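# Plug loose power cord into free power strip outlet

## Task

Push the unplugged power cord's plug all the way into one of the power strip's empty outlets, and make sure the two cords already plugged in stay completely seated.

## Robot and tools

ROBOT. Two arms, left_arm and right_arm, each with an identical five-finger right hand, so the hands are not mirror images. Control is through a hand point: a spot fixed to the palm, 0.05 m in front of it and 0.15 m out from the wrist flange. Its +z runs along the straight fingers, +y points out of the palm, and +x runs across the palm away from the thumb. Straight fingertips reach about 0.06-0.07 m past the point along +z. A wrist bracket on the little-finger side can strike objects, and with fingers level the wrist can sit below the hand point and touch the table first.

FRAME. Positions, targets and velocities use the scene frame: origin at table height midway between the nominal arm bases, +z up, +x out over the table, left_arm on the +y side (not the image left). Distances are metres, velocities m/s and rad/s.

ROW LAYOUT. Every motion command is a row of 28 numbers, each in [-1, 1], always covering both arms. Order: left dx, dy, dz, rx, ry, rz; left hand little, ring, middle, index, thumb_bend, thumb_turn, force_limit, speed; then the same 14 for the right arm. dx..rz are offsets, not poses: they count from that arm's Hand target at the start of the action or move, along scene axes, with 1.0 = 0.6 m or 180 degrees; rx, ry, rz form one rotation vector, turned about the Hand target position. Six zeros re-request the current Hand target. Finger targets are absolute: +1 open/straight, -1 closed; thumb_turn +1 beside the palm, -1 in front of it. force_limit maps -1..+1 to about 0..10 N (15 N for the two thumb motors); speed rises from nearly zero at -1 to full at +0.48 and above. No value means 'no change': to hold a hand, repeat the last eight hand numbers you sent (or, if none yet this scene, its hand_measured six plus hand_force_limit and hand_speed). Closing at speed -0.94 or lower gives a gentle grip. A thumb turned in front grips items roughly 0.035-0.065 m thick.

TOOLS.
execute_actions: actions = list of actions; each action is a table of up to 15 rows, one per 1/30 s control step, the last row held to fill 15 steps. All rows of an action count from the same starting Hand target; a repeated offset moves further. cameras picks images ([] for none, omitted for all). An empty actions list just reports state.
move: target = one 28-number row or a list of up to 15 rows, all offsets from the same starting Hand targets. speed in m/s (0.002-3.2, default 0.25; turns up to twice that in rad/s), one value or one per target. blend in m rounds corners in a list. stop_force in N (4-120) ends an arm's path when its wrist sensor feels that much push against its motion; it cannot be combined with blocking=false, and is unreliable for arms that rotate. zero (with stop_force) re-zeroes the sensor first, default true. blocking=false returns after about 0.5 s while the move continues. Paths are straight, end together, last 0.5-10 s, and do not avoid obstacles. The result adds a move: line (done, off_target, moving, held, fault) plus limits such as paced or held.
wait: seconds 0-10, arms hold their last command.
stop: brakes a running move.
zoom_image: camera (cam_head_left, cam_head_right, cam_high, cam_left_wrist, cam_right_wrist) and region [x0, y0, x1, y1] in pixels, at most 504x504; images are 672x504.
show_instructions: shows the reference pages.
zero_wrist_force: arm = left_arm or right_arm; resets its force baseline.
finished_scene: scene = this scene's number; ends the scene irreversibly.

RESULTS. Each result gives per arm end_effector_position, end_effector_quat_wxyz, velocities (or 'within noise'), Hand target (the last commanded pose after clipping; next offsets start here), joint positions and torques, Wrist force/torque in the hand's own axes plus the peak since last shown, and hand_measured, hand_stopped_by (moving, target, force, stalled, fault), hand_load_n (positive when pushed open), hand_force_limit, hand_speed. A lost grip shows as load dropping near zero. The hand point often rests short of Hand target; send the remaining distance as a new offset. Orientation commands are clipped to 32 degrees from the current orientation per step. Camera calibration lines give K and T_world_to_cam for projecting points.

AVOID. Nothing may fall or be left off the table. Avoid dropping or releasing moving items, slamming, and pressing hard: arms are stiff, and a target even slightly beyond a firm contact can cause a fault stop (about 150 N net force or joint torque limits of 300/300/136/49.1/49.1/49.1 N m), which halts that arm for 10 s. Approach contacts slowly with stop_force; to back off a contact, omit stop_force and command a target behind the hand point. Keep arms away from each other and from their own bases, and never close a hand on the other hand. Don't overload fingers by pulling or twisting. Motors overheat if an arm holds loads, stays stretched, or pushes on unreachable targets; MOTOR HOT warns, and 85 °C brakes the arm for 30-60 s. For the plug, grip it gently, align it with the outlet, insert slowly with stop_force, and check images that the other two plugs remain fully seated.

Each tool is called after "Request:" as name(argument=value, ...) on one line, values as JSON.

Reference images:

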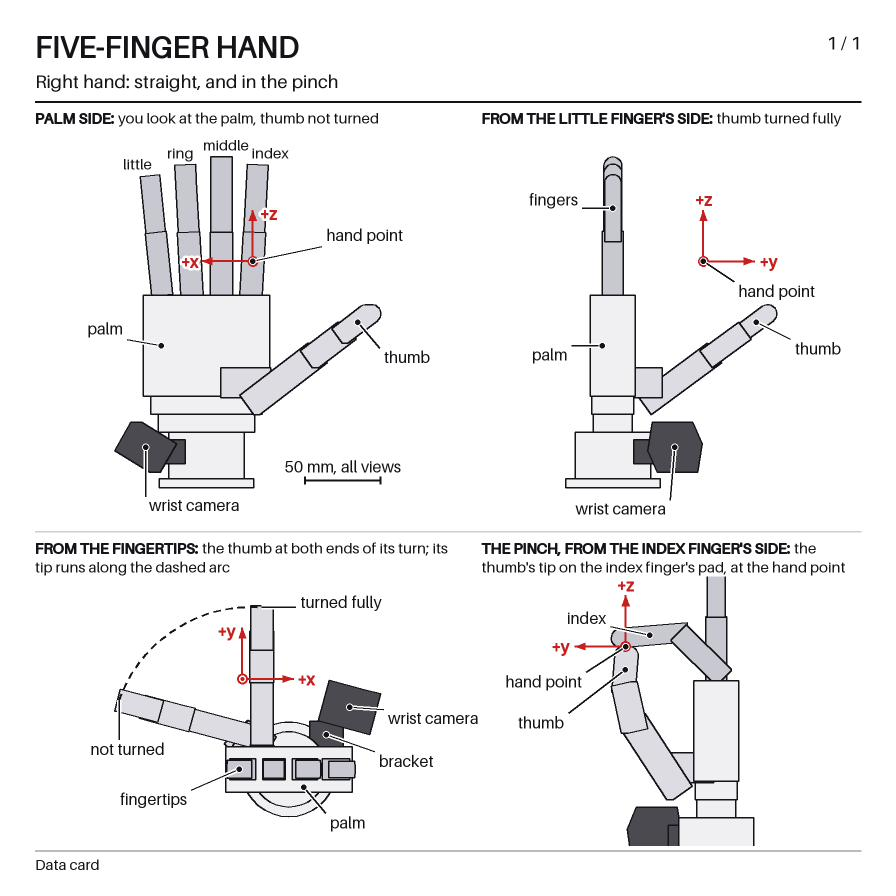

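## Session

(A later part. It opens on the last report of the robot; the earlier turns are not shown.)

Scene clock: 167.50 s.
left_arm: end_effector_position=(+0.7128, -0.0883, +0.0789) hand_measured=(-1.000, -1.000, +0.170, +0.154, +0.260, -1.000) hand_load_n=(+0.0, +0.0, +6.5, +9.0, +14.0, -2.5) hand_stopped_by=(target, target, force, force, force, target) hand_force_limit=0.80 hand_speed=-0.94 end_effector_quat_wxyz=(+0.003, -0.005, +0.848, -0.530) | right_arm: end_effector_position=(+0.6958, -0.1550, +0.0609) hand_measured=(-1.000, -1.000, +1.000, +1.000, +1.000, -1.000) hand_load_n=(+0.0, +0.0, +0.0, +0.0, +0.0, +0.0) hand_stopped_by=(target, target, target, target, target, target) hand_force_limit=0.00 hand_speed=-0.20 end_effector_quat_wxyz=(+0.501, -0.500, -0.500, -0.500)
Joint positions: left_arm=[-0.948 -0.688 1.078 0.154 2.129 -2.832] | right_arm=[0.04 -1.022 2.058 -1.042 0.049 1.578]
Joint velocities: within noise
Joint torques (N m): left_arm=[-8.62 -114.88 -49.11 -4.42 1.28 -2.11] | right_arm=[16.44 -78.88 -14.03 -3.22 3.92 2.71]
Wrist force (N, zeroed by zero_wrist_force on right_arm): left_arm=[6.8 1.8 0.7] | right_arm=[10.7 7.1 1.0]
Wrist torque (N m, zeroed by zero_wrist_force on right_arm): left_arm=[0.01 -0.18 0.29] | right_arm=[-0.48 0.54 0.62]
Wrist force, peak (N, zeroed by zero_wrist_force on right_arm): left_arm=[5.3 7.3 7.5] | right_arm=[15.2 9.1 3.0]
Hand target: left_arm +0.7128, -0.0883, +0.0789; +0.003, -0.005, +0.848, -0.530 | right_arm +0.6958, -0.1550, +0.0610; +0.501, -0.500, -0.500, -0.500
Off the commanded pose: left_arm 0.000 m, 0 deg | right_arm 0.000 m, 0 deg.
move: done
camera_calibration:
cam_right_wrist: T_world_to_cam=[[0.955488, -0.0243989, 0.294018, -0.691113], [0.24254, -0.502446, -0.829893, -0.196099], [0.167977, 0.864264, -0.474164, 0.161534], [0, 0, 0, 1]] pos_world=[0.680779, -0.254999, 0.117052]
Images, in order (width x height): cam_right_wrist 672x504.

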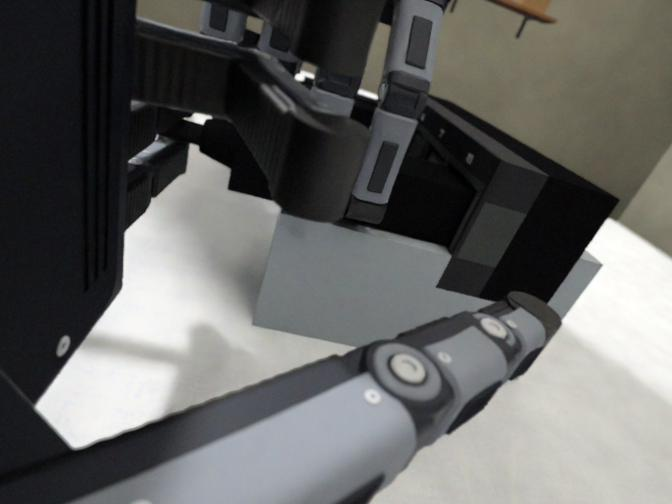

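Request:
zero_wrist_force(arm="right_arm")

Request:
move(target=[0.0005,0,0,0,0,0,-1,-1,-0.25,-0.25,-0.1,-1,0.8,-0.94,0.03,0,0,0,0,0,-1,-1,1,1,1,-1,0,-0.2], speed=0.012, stop_force=12, zero=false, cameras=["cam_right_wrist"])

Request:
zoom_image(camera="cam_right_wrist", region=[180, 60, 530, 340])

Wrist force sensor zeroed.

Scene clock: 170.37 s.
left_arm: end_effector_position=(+0.7131, -0.0883, +0.0789) hand_measured=(-1.000, -1.000, +0.170, +0.154, +0.260, -1.000) hand_load_n=(+0.0, +0.0, +7.0, +9.5, +14.0, -3.0) hand_stopped_by=(target, target, force, force, force, target) hand_force_limit=0.80 hand_speed=-0.94 end_effector_quat_wxyz=(+0.003, -0.005, +0.848, -0.530) | right_arm: end_effector_position=(+0.7021, -0.1550, +0.0609) hand_measured=(-1.000, -1.000, +1.000, +1.000, +1.000, -1.000) hand_load_n=(+0.0, +0.0, +0.5, +1.0, +0.0, +0.0) hand_stopped_by=(target, target, target, target, target, target) hand_force_limit=0.00 hand_speed=-0.20 end_effector_quat_wxyz=(+0.501, -0.500, -0.500, -0.500)
Joint positions: left_arm=[-0.948 -0.688 1.077 0.154 2.129 -2.832] | right_arm=[0.04 -1.016 2.046 -1.039 0.048 1.581]
Joint velocities: within noise
Joint torques (N m): left_arm=[24.71 -96.12 -53.81 2.18 2.07 3.85] | right_arm=[-6.07 -80.08 -18.49 -4.13 6.3 0.68]
Wrist force (N, zeroed by zero_wrist_force on right_arm): left_arm=[9.0 3.1 1.6] | right_arm=[1.4 -9.0 1.3]
Wrist torque (N m, zeroed by zero_wrist_force on right_arm): left_arm=[0.01 -0.17 0.34] | right_arm=[0.42 0.03 0.00]
Wrist force, peak (N, zeroed by zero_wrist_force on right_arm): left_arm=[9.9 2.6 1.8] | right_arm=[2.0 -17.3 0.8]
Hand target: left_arm +0.7131, -0.0883, +0.0789; +0.003, -0.005, +0.848, -0.530 | right_arm +0.7021, -0.1550, +0.0609; +0.501, -0.500, -0.500, -0.499 (not the last commanded pose)
Off the commanded pose: left_arm 0.000 m, 0 deg | right_arm 0.012 m, 0 deg.
move: contact (right_arm)
camera_calibration:
cam_right_wrist: T_world_to_cam=[[0.955524, -0.0242741, 0.293912, -0.697238], [0.242538, -0.502288, -0.829989, -0.197515], [0.167776, 0.86436, -0.474061, 0.160656], [0, 0, 0, 1]] pos_world=[0.687179, -0.254999, 0.117152]
Images, in order (width x height): cam_right_wrist 672x504.

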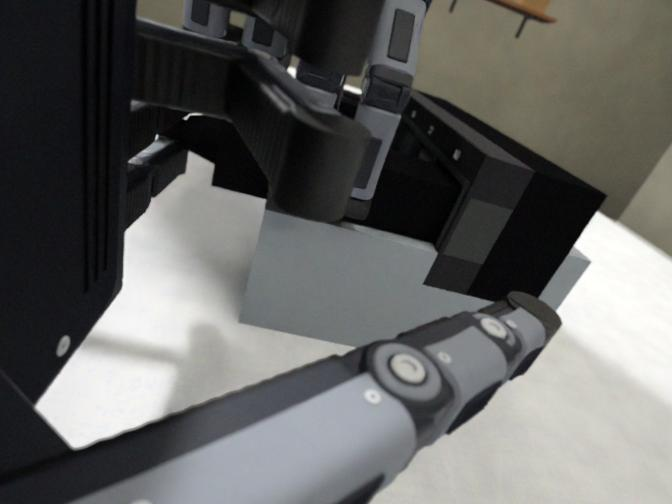

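Scaled by 1.440 from the camera's 672x504 image, which has a finer 960x720 frame.

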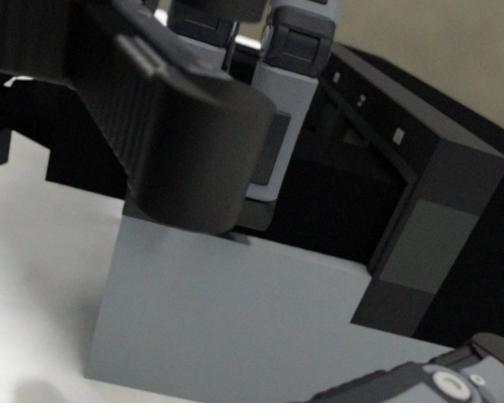

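Request:
move(target=[0.0010,0,0,0,0,0,-1,-1,-0.25,-0.25,-0.1,-1,0.8,-0.94,0.03,0,0,0,0,0,-1,-1,1,1,1,-1,0,-0.2], speed=0.008, stop_force=24, zero=false, cameras=["cam_right_wrist"])

Scene clock: 173.83 s.
left_arm: end_effector_position=(+0.7137, -0.0883, +0.0789) hand_measured=(-1.000, -1.000, +0.170, +0.154, +0.260, -1.000) hand_load_n=(+0.0, +0.0, +6.0, +9.0, +14.5, -4.5) hand_stopped_by=(target, target, force, force, force, target) hand_force_limit=0.80 hand_speed=-0.94 end_effector_quat_wxyz=(+0.003, -0.005, +0.848, -0.530) | right_arm: end_effector_position=(+0.7029, -0.1550, +0.0610) hand_measured=(-1.000, -1.000, +1.000, +1.000, +1.000, -1.000) hand_load_n=(+0.0, +0.0, +1.5, +1.5, +0.0, +0.0) hand_stopped_by=(target, target, target, target, target, target) hand_force_limit=0.00 hand_speed=-0.20 end_effector_quat_wxyz=(+0.501, -0.500, -0.500, -0.500)
Joint positions: left_arm=[-0.948 -0.687 1.076 0.155 2.13 -2.831] | right_arm=[0.04 -1.016 2.045 -1.038 0.048 1.582]
Joint velocities: within noise
Joint torques (N m): left_arm=[28.46 -93.29 -54.99 1.42 1 4.17] | right_arm=[-8.67 -82.39 -26.77 -5.75 10.62 0.15]
Wrist force (N, zeroed by zero_wrist_force on right_arm): left_arm=[14.6 2.5 -0.3] | right_arm=[-0.4 -20.2 -0.4]
Wrist torque (N m, zeroed by zero_wrist_force on right_arm): left_arm=[0.05 -0.09 0.35] | right_arm=[1.27 0.04 -0.14]
Wrist force, peak (N, zeroed by zero_wrist_force on right_arm): left_arm=[14.9 1.9 -0.5] | right_arm=[0.5 -27.7 0.5]
Hand target: left_arm +0.7137, -0.0883, +0.0789; +0.003, -0.005, +0.848, -0.530 | right_arm +0.7029, -0.1550, +0.0610; +0.501, -0.500, -0.500, -0.500 (not the last commanded pose)
Off the commanded pose: left_arm 0.000 m, 0 deg | right_arm 0.017 m, 0 deg.
move: contact (right_arm)
camera_calibration:
cam_right_wrist: T_world_to_cam=[[0.955485, -0.024309, 0.294036, -0.697901], [0.242625, -0.502312, -0.829949, -0.197705], [0.167873, 0.864345, -0.474054, 0.160381], [0, 0, 0, 1]] pos_world=[0.687879, -0.254899, 0.117152]
Images, in order (width x height): cam_right_wrist 672x504.

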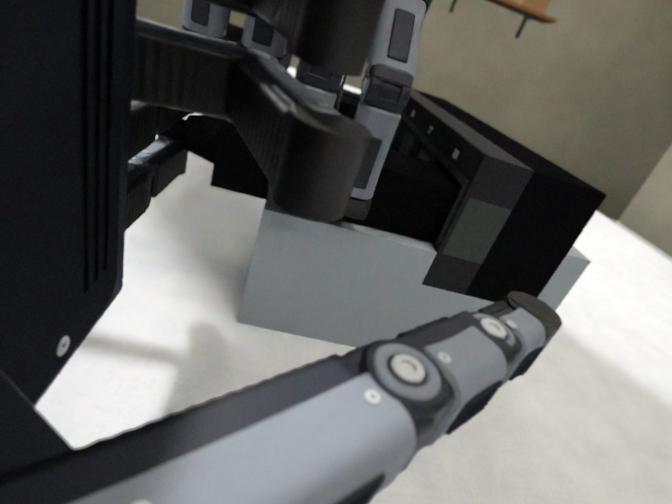

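Request:
move(target=[0.0003,0,0,0,0,0,-1,-1,-0.25,-0.25,-0.1,-1,0.8,-0.94,0.03,0,0,0,0,0,-1,-1,1,1,1,-1,0,-0.2], speed=0.008, stop_force=36, zero=false, cameras=["cam_right_wrist"])

Scene clock: 177.33 s.
left_arm: end_effector_position=(+0.7139, -0.0883, +0.0789) hand_measured=(-1.000, -1.000, +0.170, +0.154, +0.260, -1.000) hand_load_n=(+0.5, +0.0, +6.0, +9.5, +14.0, -3.5) hand_stopped_by=(target, target, force, force, force, target) hand_force_limit=0.80 hand_speed=-0.94 end_effector_quat_wxyz=(+0.003, -0.005, +0.848, -0.530) | right_arm: end_effector_position=(+0.7040, -0.1549, +0.0610) hand_measured=(-1.000, -1.000, +1.000, +1.000, +1.000, -1.000) hand_load_n=(+0.0, +0.0, +2.5, +2.5, +0.0, +0.0) hand_stopped_by=(target, target, target, target, target, target) hand_force_limit=0.00 hand_speed=-0.20 end_effector_quat_wxyz=(+0.501, -0.500, -0.500, -0.500)
Joint positions: left_arm=[-0.947 -0.687 1.075 0.155 2.13 -2.831] | right_arm=[0.04 -1.015 2.043 -1.038 0.048 1.582]
Joint velocities: within noise
Joint torques (N m): left_arm=[21.91 -92.58 -52.46 2.82 3.4 3.58] | right_arm=[-22.01 -83.01 -32.52 -7.28 14.32 1.3]
Wrist force (N, zeroed by zero_wrist_force on right_arm): left_arm=[5.4 2.5 0.2] | right_arm=[0.3 -31.1 0.0]
Wrist torque (N m, zeroed by zero_wrist_force on right_arm): left_arm=[-0.01 -0.31 0.34] | right_arm=[1.85 0.06 -0.21]
Wrist force, peak (N, zeroed by zero_wrist_force on right_arm): left_arm=[15.3 2.1 -0.1] | right_arm=[0.1 -38.7 0.2]
Hand target: left_arm +0.7139, -0.0883, +0.0789; +0.003, -0.005, +0.848, -0.530 | right_arm +0.7040, -0.1549, +0.0610; +0.501, -0.500, -0.500, -0.500 (not the last commanded pose)
Off the commanded pose: left_arm 0.000 m, 0 deg | right_arm 0.017 m, 0 deg.
move: contact (right_arm)
camera_calibration:
cam_right_wrist: T_world_to_cam=[[0.955485, -0.024309, 0.294036, -0.698952], [0.242625, -0.502312, -0.829949, -0.197972], [0.167873, 0.864345, -0.474054, 0.160196], [0, 0, 0, 1]] pos_world=[0.688979, -0.254899, 0.117152]
Images, in order (width x height): cam_right_wrist 672x504.

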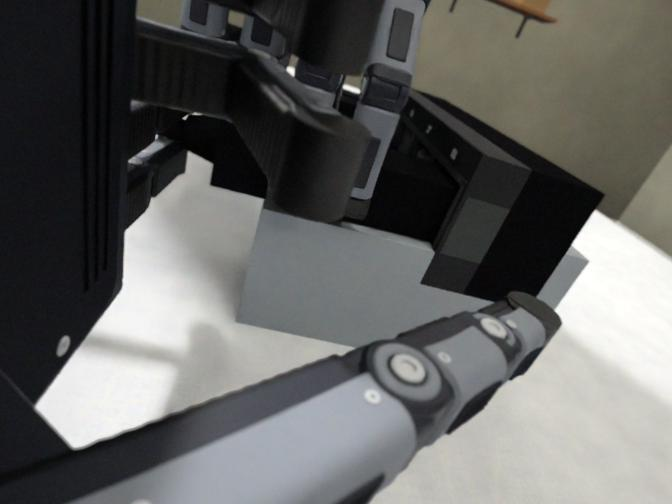

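Request:
move(target=[0.0012,0,0,0,0,0,-1,-1,-0.25,-0.25,-0.1,-1,0.8,-0.94,0.03,0,0,0,0,0,-1,-1,1,1,1,-1,0,-0.2], speed=0.008, stop_force=44, zero=false, cameras=["cam_right_wrist"])

Request:
zoom_image(camera="cam_right_wrist", region=[230, 60, 580, 340])

Scene clock: 180.70 s.
left_arm: end_effector_position=(+0.7146, -0.0883, +0.0789) hand_measured=(-1.000, -1.000, +0.170, +0.154, +0.260, -1.000) hand_load_n=(+0.0, +0.0, +5.0, +9.0, +14.5, -3.0) hand_stopped_by=(target, target, force, force, force, target) hand_force_limit=0.80 hand_speed=-0.94 end_effector_quat_wxyz=(+0.003, -0.005, +0.848, -0.530) | right_arm: end_effector_position=(+0.7049, -0.1549, +0.0611) hand_measured=(-1.000, -1.000, +1.000, +1.000, +1.000, -1.000) hand_load_n=(+0.0, +0.0, +2.5, +3.0, +0.0, +0.0) hand_stopped_by=(target, target, target, target, target, target) hand_force_limit=0.00 hand_speed=-0.20 end_effector_quat_wxyz=(+0.501, -0.500, -0.500, -0.500)
Joint positions: left_arm=[-0.947 -0.686 1.073 0.156 2.13 -2.831] | right_arm=[0.04 -1.014 2.041 -1.038 0.048 1.583]
Joint velocities: within noise
Joint torques (N m): left_arm=[22.84 -90.46 -52.56 2.21 2.14 3.7] | right_arm=[-18.32 -83.68 -37.12 -8.06 16.12 1.01]
Wrist force (N, zeroed by zero_wrist_force on right_arm): left_arm=[9.0 1.4 -1.6] | right_arm=[-0.6 -37.2 -1.6]
Wrist torque (N m, zeroed by zero_wrist_force on right_arm): left_arm=[0.06 -0.21 0.38] | right_arm=[2.20 0.02 -0.32]
Wrist force, peak (N, zeroed by zero_wrist_force on right_arm): left_arm=[9.3 1.5 -1.8] | right_arm=[0.4 -45.6 0.7]
Hand target: left_arm +0.7146, -0.0883, +0.0789; +0.003, -0.005, +0.848, -0.530 | right_arm +0.7049, -0.1549, +0.0611; +0.501, -0.500, -0.500, -0.500 (not the last commanded pose)
Off the commanded pose: left_arm 0.000 m, 0 deg | right_arm 0.017 m, 0 deg.
move: contact (right_arm)
camera_calibration:
cam_right_wrist: T_world_to_cam=[[0.955457, -0.0242839, 0.294129, -0.699827], [0.242739, -0.5022, -0.829984, -0.198153], [0.167867, 0.864411, -0.473936, 0.1601], [0, 0, 0, 1]] pos_world=[0.689879, -0.254899, 0.117252]
Images, in order (width x height): cam_right_wrist 672x504.

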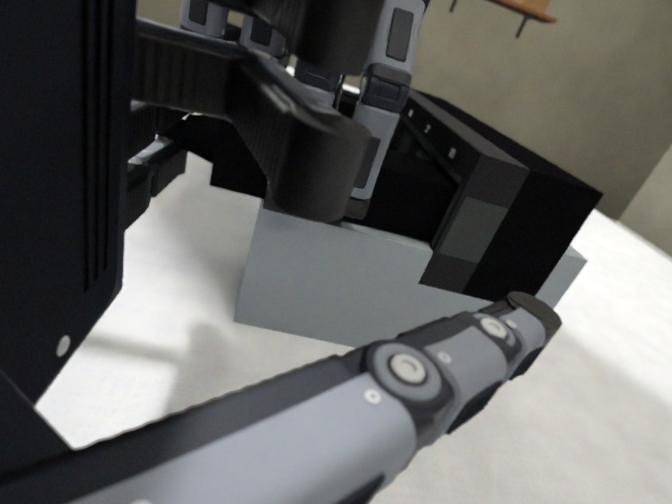

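Scaled by 1.440 from the camera's 672x504 image, which has a finer 960x720 frame.

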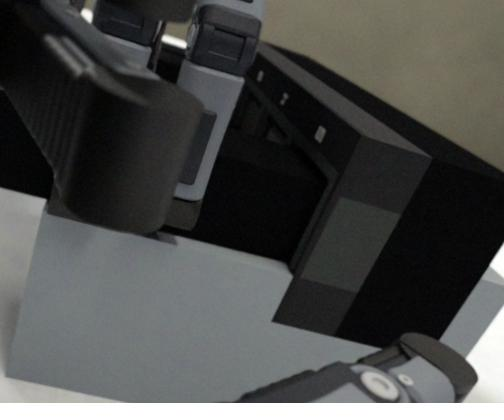

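Request:
execute_actions(actions=[], cameras=["cam_high", "cam_right_wrist", "cam_left_wrist"])

Request:
zoom_image(camera="cam_high", region=[310, 260, 410, 360])

Request:
zoom_image(camera="cam_left_wrist", region=[170, 120, 520, 400])

Scene clock: 181.67 s.
left_arm: end_effector_position=(+0.7146, -0.0883, +0.0789) hand_measured=(-1.000, -1.000, +0.170, +0.154, +0.260, -1.000) hand_load_n=(+0.0, +0.0, +5.5, +9.0, +14.5, -3.0) hand_stopped_by=(target, target, force, force, force, target) hand_force_limit=0.80 hand_speed=-0.94 end_effector_quat_wxyz=(+0.003, -0.005, +0.848, -0.530) | right_arm: end_effector_position=(+0.7049, -0.1549, +0.0611) hand_measured=(-1.000, -1.000, +1.000, +1.000, +1.000, -1.000) hand_load_n=(+0.0, +0.0, +2.5, +3.0, +0.0, +0.5) hand_stopped_by=(target, target, target, target, target, target) hand_force_limit=0.00 hand_speed=-0.20 end_effector_quat_wxyz=(+0.501, -0.500, -0.500, -0.500)
Joint positions: left_arm=[-0.947 -0.686 1.073 0.156 2.13 -2.831] | right_arm=[0.04 -1.014 2.041 -1.038 0.048 1.583]
Joint velocities: within noise
Joint torques (N m): left_arm=[23.51 -91.77 -51.79 1.49 1.33 3.63] | right_arm=[-13.46 -85.01 -36.91 -8.06 15.91 1.2]
Wrist force (N, zeroed by zero_wrist_force on right_arm): left_arm=[9.3 1.3 -1.4] | right_arm=[-1.0 -36.8 -1.3]
Wrist torque (N m, zeroed by zero_wrist_force on right_arm): left_arm=[0.03 -0.24 0.40] | right_arm=[2.27 0.04 -0.31]
Wrist force, peak (N, zeroed by zero_wrist_force on right_arm): left_arm=[9.7 1.5 -1.1] | right_arm=[-0.9 -37.4 -1.7]
Hand target: left_arm +0.7146, -0.0883, +0.0789; +0.003, -0.005, +0.848, -0.530 | right_arm +0.7049, -0.1549, +0.0611; +0.501, -0.500, -0.500, -0.500 (not the last commanded pose)
Off the commanded pose: left_arm 0.000 m, 0 deg | right_arm 0.017 m, 0 deg.
camera_calibration:
cam_left_wrist: T_world_to_cam=[[-0.283188, 0.465418, -0.838564, 0.302744], [0.821962, 0.568285, 0.0378273, -0.540071], [0.494149, -0.678556, -0.543488, -0.25261], [0, 0, 0, 1]] pos_world=[0.654478, -0.00539871, 0.137009]
cam_right_wrist: T_world_to_cam=[[0.955457, -0.0242839, 0.294129, -0.699827], [0.242739, -0.5022, -0.829984, -0.198153], [0.167867, 0.864411, -0.473936, 0.1601], [0, 0, 0, 1]] pos_world=[0.689879, -0.254899, 0.117252]
Images, in order (width x height): cam_high 672x504, cam_left_wrist 672x504, cam_right_wrist 672x504.

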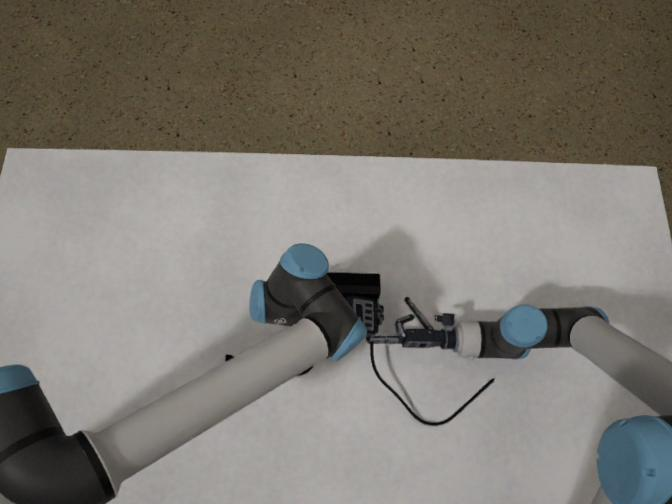

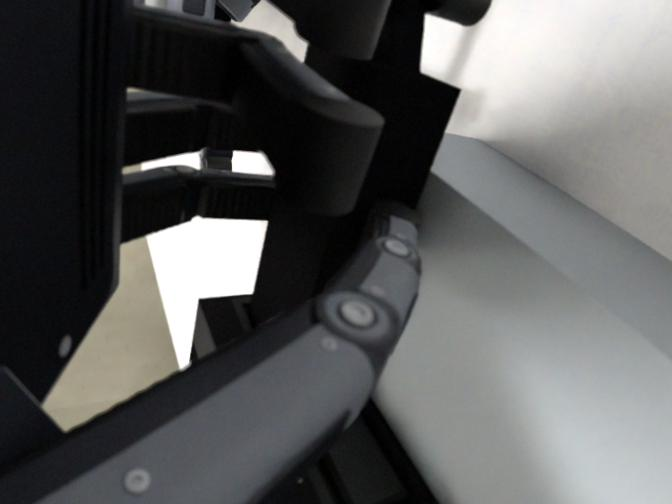

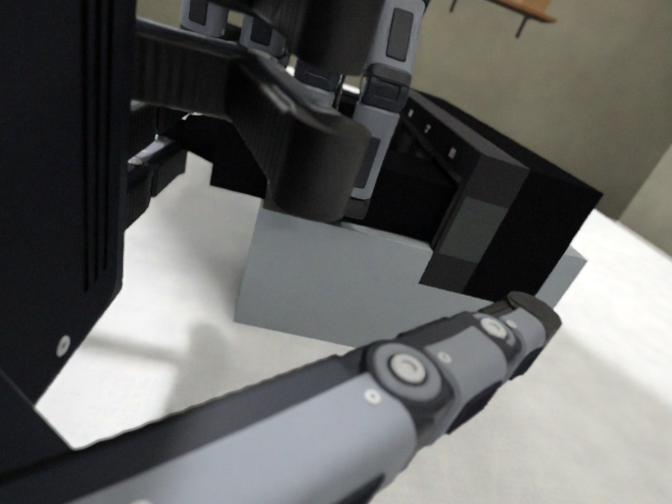

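Scaled by 5.040 from the camera's 672x504 image, which has a finer 960x720 frame.

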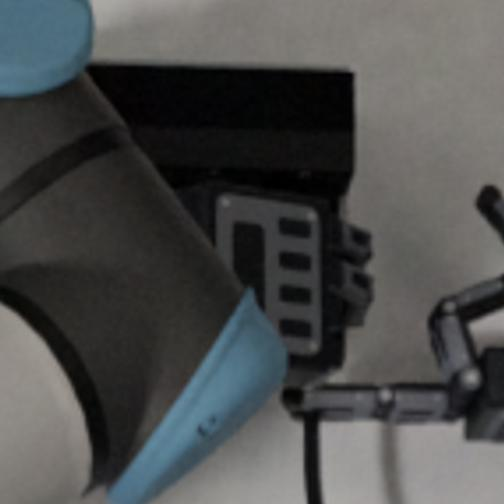

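Scaled by 1.440 from the camera's 672x504 image, which has a finer 960x720 frame.

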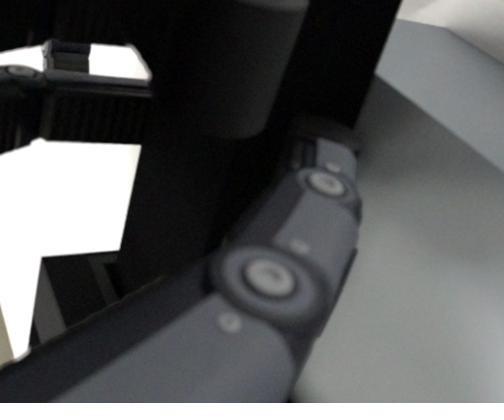

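Request:
zoom_image(camera="cam_left_wrist", region=[410, 60, 672, 360])

Request:
zoom_image(camera="cam_right_wrist", region=[180, 130, 360, 340])

Request:
zoom_image(camera="cam_right_wrist", region=[340, 120, 480, 260])

Scaled by 1.680 from the camera's 672x504 image, which has a finer 960x720 frame.

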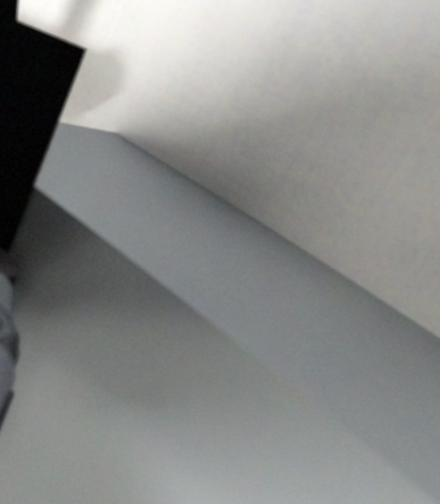

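Scaled by 2.400 from the camera's 672x504 image, which has a finer 960x720 frame.

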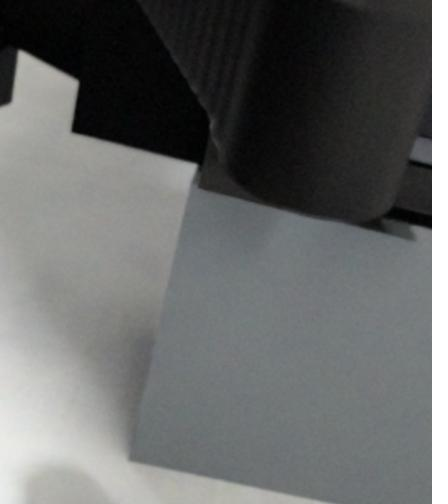

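Scaled by 3.600 from the camera's 672x504 image, which has a finer 960x720 frame.

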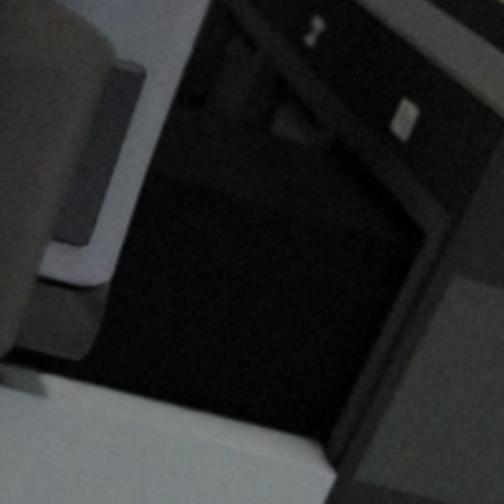

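Request:
move(target=[0.0010,0,0,0,0,0,-1,-1,-0.25,-0.25,-0.1,-1,0.8,-0.94,0.03,0,0,0,0,0,-1,-1,1,1,1,-1,0,-0.2], speed=0.008, stop_force=52, zero=false, cameras=["cam_right_wrist"])

Scene clock: 189.93 s.
left_arm: end_effector_position=(+0.7152, -0.0883, +0.0789) hand_measured=(-1.000, -1.000, +0.170, +0.154, +0.260, -1.000) hand_load_n=(+0.0, +0.0, +8.0, +12.0, +12.0, +7.0) hand_stopped_by=(target, target, force, force, force, target) hand_force_limit=0.80 hand_speed=-0.94 end_effector_quat_wxyz=(+0.003, -0.005, +0.848, -0.530) | right_arm: end_effector_position=(+0.7167, -0.1549, +0.0610) hand_measured=(-1.000, -1.000, +1.000, +1.000, +1.000, -1.000) hand_load_n=(+0.0, +0.0, +3.5, +4.0, +0.0, +0.0) hand_stopped_by=(target, target, target, target, target, target) hand_force_limit=0.00 hand_speed=-0.20 end_effector_quat_wxyz=(+0.501, -0.500, -0.500, -0.500)
Joint positions: left_arm=[-0.946 -0.685 1.072 0.157 2.131 -2.83] | right_arm=[0.039 -1.003 2.019 -1.029 0.047 1.586]
Joint velocities: within noise
Joint torques (N m): left_arm=[11.22 -87.15 -43.14 7.05 6.17 2.31] | right_arm=[-38.12 -89.16 -43.81 -9.76 19.75 -1.95]
Wrist force (N, zeroed by zero_wrist_force on right_arm): left_arm=[-9.4 -2.7 2.6] | right_arm=[-3.0 -47.4 5.6]
Wrist torque (N m, zeroed by zero_wrist_force on right_arm): left_arm=[0.05 -0.47 0.36] | right_arm=[2.47 -0.18 -0.51]
Wrist force, peak (N, zeroed by zero_wrist_force on right_arm): left_arm=[-15.6 -2.1 4.0] | right_arm=[-2.9 -54.6 5.4]
Hand target: left_arm +0.7152, -0.0883, +0.0789; +0.003, -0.005, +0.848, -0.530 | right_arm +0.7167, -0.1549, +0.0610; +0.501, -0.500, -0.500, -0.500 (not the last commanded pose)
Off the commanded pose: left_arm 0.000 m, 0 deg | right_arm 0.006 m, 0 deg.
move: contact (right_arm)
camera_calibration:
cam_right_wrist: T_world_to_cam=[[0.955477, -0.0242446, 0.294069, -0.711096], [0.242724, -0.502106, -0.830045, -0.200926], [0.167778, 0.864466, -0.473866, 0.158101], [0, 0, 0, 1]] pos_world=[0.701679, -0.254799, 0.117252]
Images, in order (width x height): cam_right_wrist 672x504.

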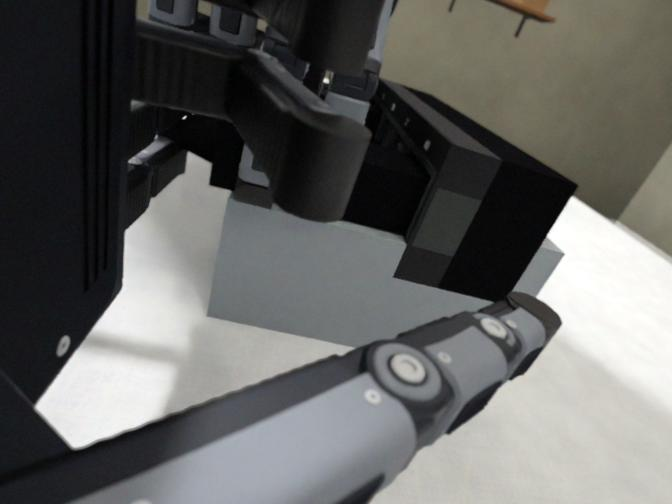

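Request:
move(target=[0.0140,0,0,0,0,0,-1,-1,-0.25,-0.25,-0.1,-1,0.8,-0.94,0.0150,0,0,0,0,0,-1,-1,1,1,1,-1,0,-0.2], speed=0.01, stop_force=54, zero=false, cameras=["cam_right_wrist", "cam_left_wrist"])

Request:
zoom_image(camera="cam_right_wrist", region=[200, 60, 520, 316])

Scene clock: 194.87 s.
left_arm: end_effector_position=(+0.7236, -0.0883, +0.0789) hand_measured=(-1.000, -1.000, +0.170, +0.154, +0.260, -1.000) hand_load_n=(+0.0, +0.0, +4.0, +8.0, +15.5, -10.0) hand_stopped_by=(target, target, force, force, force, target) hand_force_limit=0.80 hand_speed=-0.94 end_effector_quat_wxyz=(+0.003, -0.005, +0.848, -0.530) | right_arm: end_effector_position=(+0.7171, -0.1548, +0.0611) hand_measured=(-1.000, -1.000, +1.000, +1.000, +1.000, -1.000) hand_load_n=(+0.0, +0.0, +3.0, +3.5, +0.0, +0.0) hand_stopped_by=(target, target, target, target, target, target) hand_force_limit=0.00 hand_speed=-0.20 end_effector_quat_wxyz=(+0.501, -0.500, -0.500, -0.500)
Joint positions: left_arm=[-0.939 -0.673 1.05 0.17 2.137 -2.826] | right_arm=[0.039 -1.003 2.018 -1.029 0.047 1.586]
Joint velocities: within noise
Joint torques (N m): left_arm=[28.28 -92.38 -55.45 0.27 0.23 4.38] | right_arm=[-24.86 -90.15 -42.09 -9.02 17.99 -2.35]
Wrist force (N, zeroed by zero_wrist_force on right_arm): left_arm=[18.1 2.0 -4.2] | right_arm=[-5.5 -42.9 6.0]
Wrist torque (N m, zeroed by zero_wrist_force on right_arm): left_arm=[0.08 -0.13 0.36] | right_arm=[2.14 -0.31 -0.58]
Wrist force, peak (N, zeroed by zero_wrist_force on right_arm): left_arm=[18.3 -1.7 -5.2] | right_arm=[-5.3 -55.3 4.1]
Hand target: left_arm +0.7236, -0.0883, +0.0789; +0.003, -0.005, +0.848, -0.530 | right_arm +0.7171, -0.1548, +0.0611; +0.501, -0.500, -0.500, -0.500 (not the last commanded pose)
Off the commanded pose: left_arm 0.000 m, 0 deg | right_arm 0.009 m, 0 deg.
move: contact (right_arm)
camera_calibration:
cam_left_wrist: T_world_to_cam=[[-0.283188, 0.465418, -0.838564, 0.305293], [0.821962, 0.568285, 0.0378273, -0.547469], [0.494149, -0.678556, -0.543488, -0.257058], [0, 0, 0, 1]] pos_world=[0.663478, -0.00539871, 0.137009]
cam_right_wrist: T_world_to_cam=[[0.955431, -0.024265, 0.294217, -0.711468], [0.242838, -0.502131, -0.829997, -0.201115], [0.167875, 0.864451, -0.473859, 0.15796], [0, 0, 0, 1]] pos_world=[0.702079, -0.254799, 0.117252]
Images, in order (width x height): cam_left_wrist 672x504, cam_right_wrist 672x504.

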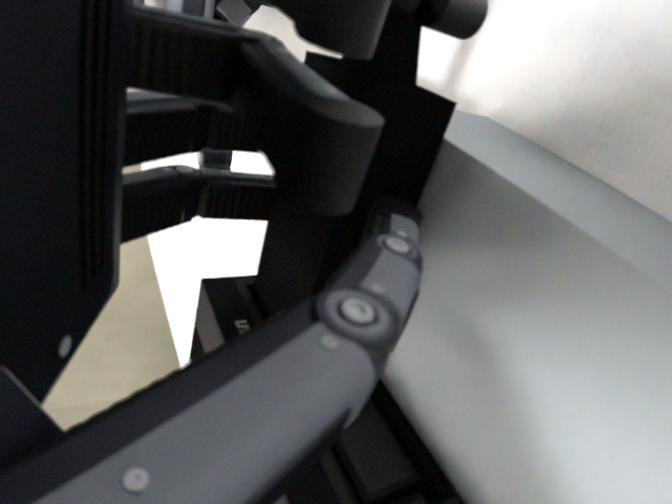

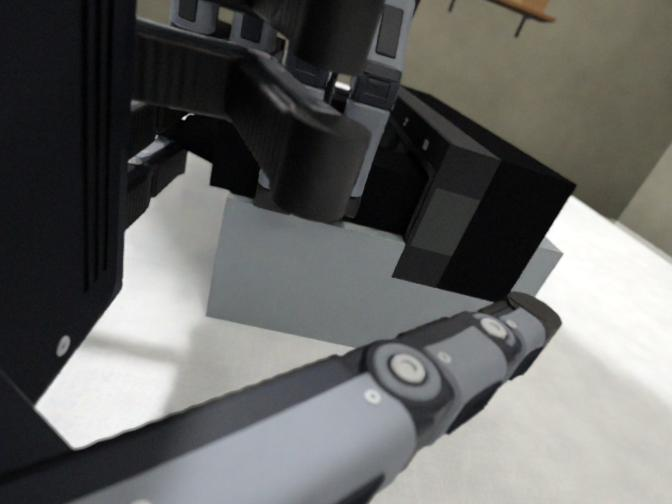

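Scaled by 1.575 from the camera's 672x504 image, which has a finer 960x720 frame.

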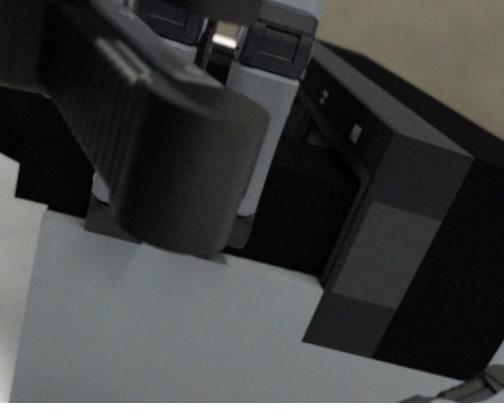

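Request:
move(target=[[0,0,0,0,0,0,-1,-1,-0.25,-0.25,-0.1,-1,0.8,-0.94,-0.0833,0,0,0,0,0,-1,-1,1,1,1,-1,0,-0.2],[0,0,0,0,0,0,-1,-1,-0.25,-0.25,-0.1,-1,0.8,-0.94,-0.0833,-0.1667,0,0,0,0,-1,-1,1,1,1,-1,0,-0.2],[0,0,0,0,0,0,-1,-1,0.3,0.3,0.42,-1,0.8,-0.3,-0.0833,-0.1667,0.1667,0,0,0,-1,-1,1,1,1,-1,0,-0.2]], speed=0.15, cameras=["cam_left_wrist"])

Scene clock: 199.47 s.
left_arm: end_effector_position=(+0.7237, -0.0883, +0.0789) hand_measured=(-1.000, -1.000, +0.300, +0.300, +0.420, -1.000) hand_load_n=(+0.0, +0.0, +0.0, +0.0, +0.0, +0.0) hand_stopped_by=(target, target, target, target, target, target) hand_force_limit=0.80 hand_speed=-0.30 end_effector_quat_wxyz=(+0.003, -0.005, +0.848, -0.530) | right_arm: end_effector_position=(+0.6672, -0.2549, +0.1611) hand_measured=(-1.000, -1.000, +1.000, +1.000, +1.000, -1.000) hand_load_n=(+0.0, +0.0, +0.0, +0.0, +0.0, +0.5) hand_stopped_by=(target, target, target, target, target, target) hand_force_limit=0.00 hand_speed=-0.20 end_effector_quat_wxyz=(+0.501, -0.500, -0.500, -0.500)
Joint positions: left_arm=[-0.939 -0.673 1.05 0.17 2.137 -2.826] | right_arm=[-0.132 -1.235 2.135 -0.894 -0.124 1.567]
Joint velocities: within noise
Joint torques (N m): left_arm=[9.16 -98.2 -43.09 -3.09 -1.49 2.49] | right_arm=[-14.67 -35.64 -35.97 3.65 -4.08 -2.54]
Wrist force (N, zeroed by zero_wrist_force on right_arm): left_arm=[2.1 -0.5 0.4] | right_arm=[0.0 -0.4 0.2]
Wrist torque (N m, zeroed by zero_wrist_force on right_arm): left_arm=[-0.03 -0.37 0.34] | right_arm=[-0.05 0.02 -0.01]
Wrist force, peak (N, zeroed by zero_wrist_force on right_arm): left_arm=[18.5 1.9 -3.8] | right_arm=[-5.6 -43.3 5.9]
Hand target: left_arm +0.7236, -0.0883, +0.0789; +0.003, -0.005, +0.848, -0.530 | right_arm +0.6672, -0.2549, +0.1611; +0.501, -0.500, -0.500, -0.500
Off the commanded pose: left_arm 0.000 m, 0 deg | right_arm 0.000 m, 0 deg.
move: done
camera_calibration:
cam_left_wrist: T_world_to_cam=[[-0.283064, 0.465391, -0.838622, 0.305218], [0.821942, 0.568305, 0.0379455, -0.547472], [0.494253, -0.678558, -0.543391, -0.25714], [0, 0, 0, 1]] pos_world=[0.663478, -0.00539875, 0.137009]
Images, in order (width x height): cam_left_wrist 672x504.

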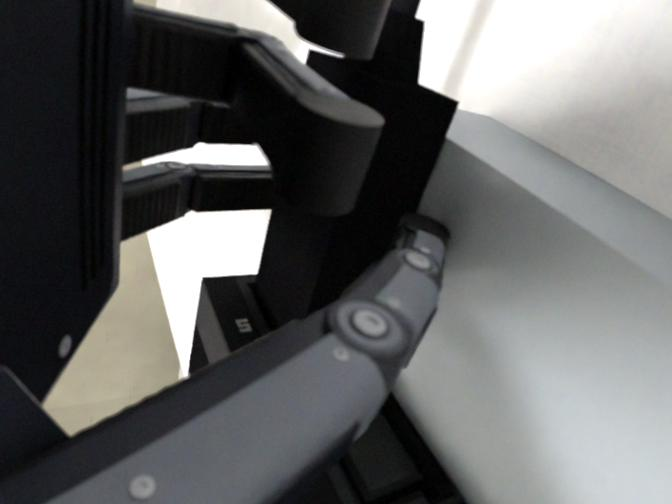

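Request:
move(target=[[0,0.0025,0,0,0,0,-1,-1,0.3,0.3,0.42,-1,0.8,-0.3,0,0,0,0,0,0,-1,-1,1,1,1,-1,0,-0.2],[0,0.0025,0.1667,0,0,0,-1,-1,0.3,0.3,0.42,-1,0.8,-0.3,-0.05,-0.05,0.1,0,0,0,-1,-1,1,1,1,-1,0,-0.2],[-0.206,0.45,0.335,-0.2,0.24,0.15,-1,-1,0.3,0.3,0.42,-1,0.8,-0.3,-0.05,-0.05,0.1,0,0,0,-1,-1,1,1,1,-1,0,-0.2]], speed=0.2, blend=[0, 0.02, 0])

Request:
zoom_image(camera="cam_high", region=[275, 260, 395, 346])

Request:
zoom_image(camera="cam_high", region=[280, 300, 390, 346])

Request:
zoom_image(camera="cam_head_right", region=[310, 225, 430, 305])

Request:
zoom_image(camera="cam_head_left", region=[310, 225, 430, 305])

Scene clock: 205.40 s.
left_arm: end_effector_position=(+0.6001, +0.1816, +0.2799) hand_measured=(-1.000, -1.000, +0.300, +0.300, +0.420, -1.000) hand_load_n=(+0.0, +0.0, +0.0, +0.0, +0.0, +0.0) hand_stopped_by=(target, target, target, target, target, target) hand_force_limit=0.80 hand_speed=-0.30 end_effector_quat_wxyz=(+0.184, +0.386, -0.567, +0.704) | right_arm: end_effector_position=(+0.6372, -0.2849, +0.2211) hand_measured=(-1.000, -1.000, +1.000, +1.000, +1.000, -1.000) hand_load_n=(+0.0, +0.0, +0.0, +0.0, +0.0, +0.5) hand_stopped_by=(target, target, target, target, target, target) hand_force_limit=0.00 hand_speed=-0.20 end_effector_quat_wxyz=(+0.501, -0.500, -0.500, -0.500)
Joint positions: left_arm=[-0.826 -1.328 1.941 -0.678 1.994 -4.021] | right_arm=[-0.196 -1.37 2.169 -0.795 -0.188 1.569]
Joint velocities: within noise
Joint torques (N m): left_arm=[14.49 -77.2 -32.67 -6.27 -4.12 -2.73] | right_arm=[-13.48 -59.34 -37.9 2.28 -3.74 -2.5]
Wrist force (N, zeroed by zero_wrist_force on right_arm): left_arm=[2.2 -0.8 0.7] | right_arm=[-0.4 -0.1 0.0]
Wrist torque (N m, zeroed by zero_wrist_force on right_arm): left_arm=[-0.15 -0.16 0.26] | right_arm=[0.03 0.08 -0.02]
Wrist force, peak (N, zeroed by zero_wrist_force on right_arm): left_arm=[2.8 -1.4 1.1] | right_arm=[-0.9 0.2 0.8]
Hand target: left_arm +0.6000, +0.1817, +0.2799; +0.184, +0.386, -0.567, +0.704 | right_arm +0.6372, -0.2849, +0.2211; +0.501, -0.500, -0.500, -0.500
Off the commanded pose: left_arm 0.000 m, 0 deg | right_arm 0.000 m, 0 deg.
move: done
camera_calibration:
cam_left_wrist: T_world_to_cam=[[-0.86231, -0.275809, -0.424678, 0.679534], [0.206472, 0.574269, -0.792203, -0.00635654], [0.462376, -0.770808, -0.438251, 0.102795], [0, 0, 0, 1]] pos_world=[0.539751, 0.270307, 0.328597]
cam_right_wrist: T_world_to_cam=[[0.955438, -0.0242796, 0.294193, -0.685362], [0.24281, -0.50213, -0.830005, -0.11417], [0.167875, 0.864451, -0.473858, 0.35957], [0, 0, 0, 1]] pos_world=[0.622179, -0.384799, 0.277252]

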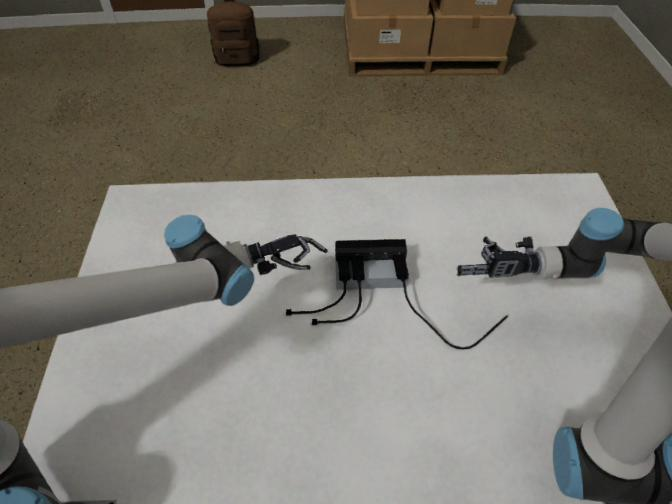

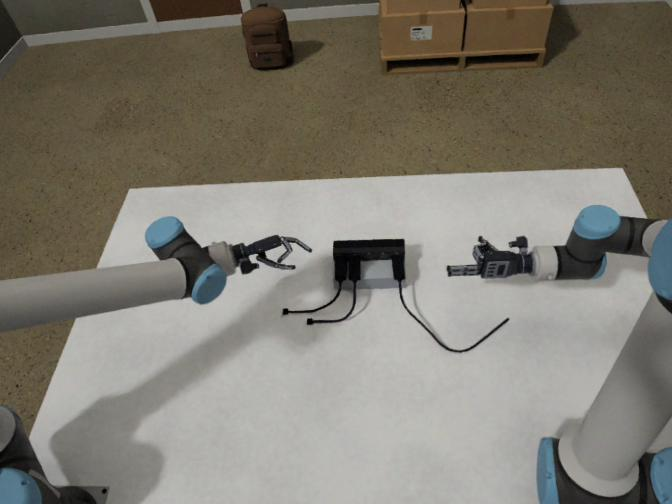

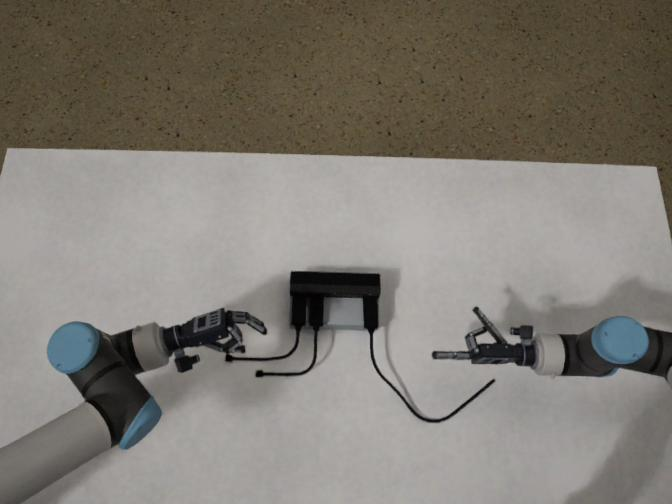

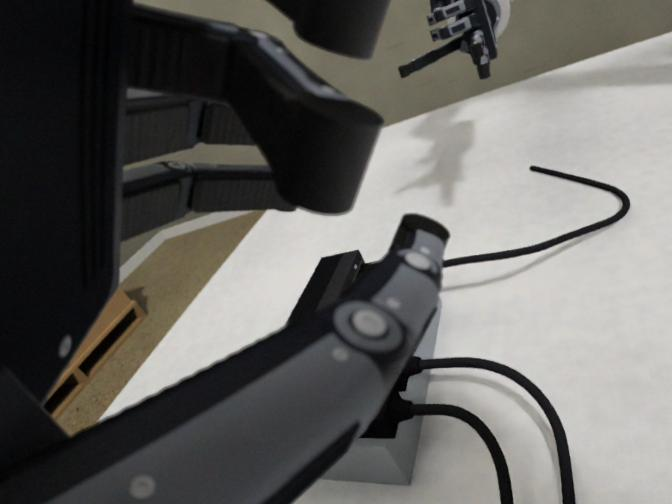

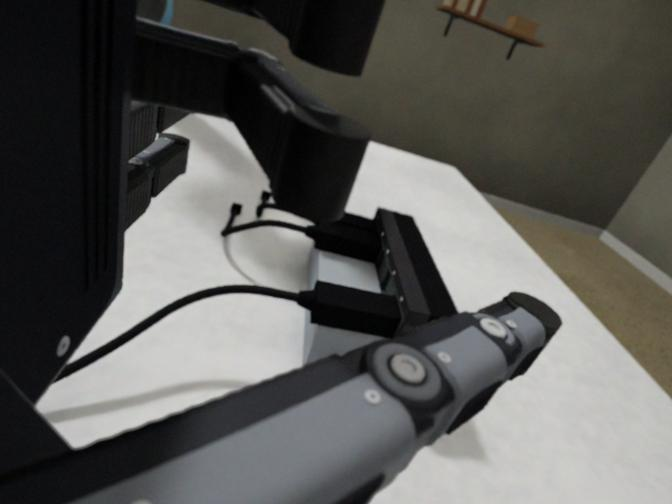

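Scaled by 4.200 from the camera's 672x504 image, which has a finer 960x720 frame.

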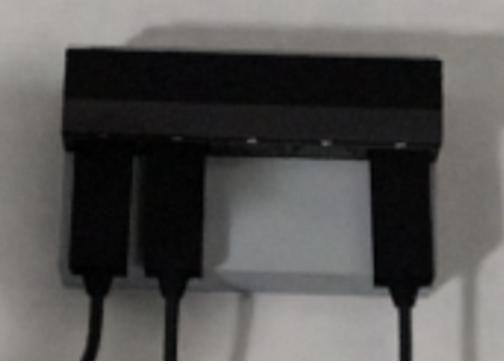

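Scaled by 4.582 from the camera's 672x504 image, which has a finer 960x720 frame.

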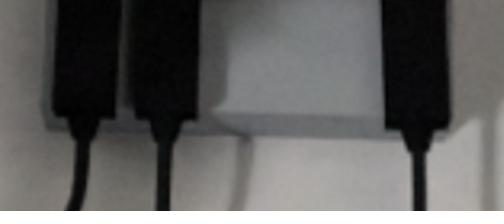

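Scaled by 4.200 from the camera's 672x504 image, which has a finer 960x720 frame.

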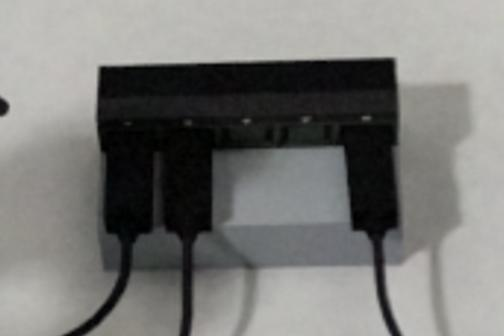

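Scaled by 4.200 from the camera's 672x504 image, which has a finer 960x720 frame.

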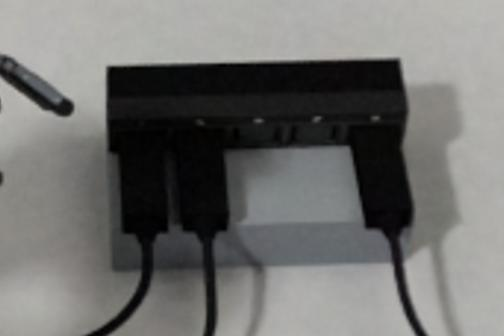

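Request:
zoom_image(camera="cam_right_wrist", region=[280, 190, 460, 350])

Request:
zoom_image(camera="cam_head_right", region=[325, 262, 415, 295])

Request:
zoom_image(camera="cam_head_left", region=[330, 262, 420, 295])

Request:
zoom_image(camera="cam_high", region=[285, 312, 385, 342])

Scaled by 2.800 from the camera's 672x504 image, which has a finer 960x720 frame.

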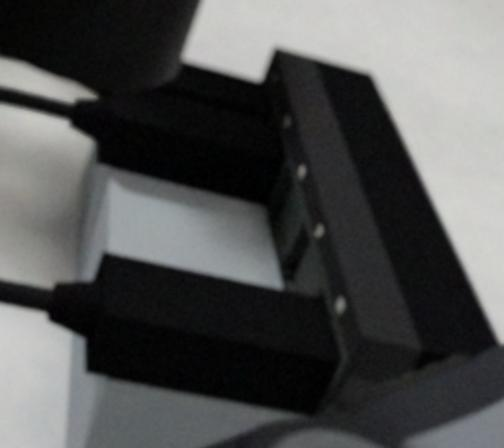

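Scaled by 5.600 from the camera's 672x504 image, which has a finer 960x720 frame.

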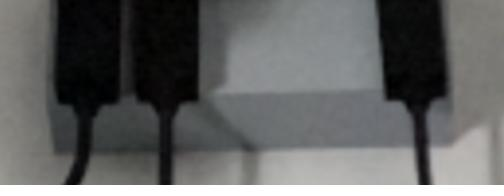

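Scaled by 5.600 from the camera's 672x504 image, which has a finer 960x720 frame.

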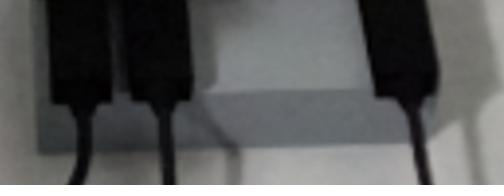

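Scaled by 5.040 from the camera's 672x504 image, which has a finer 960x720 frame.

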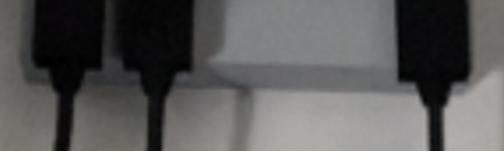

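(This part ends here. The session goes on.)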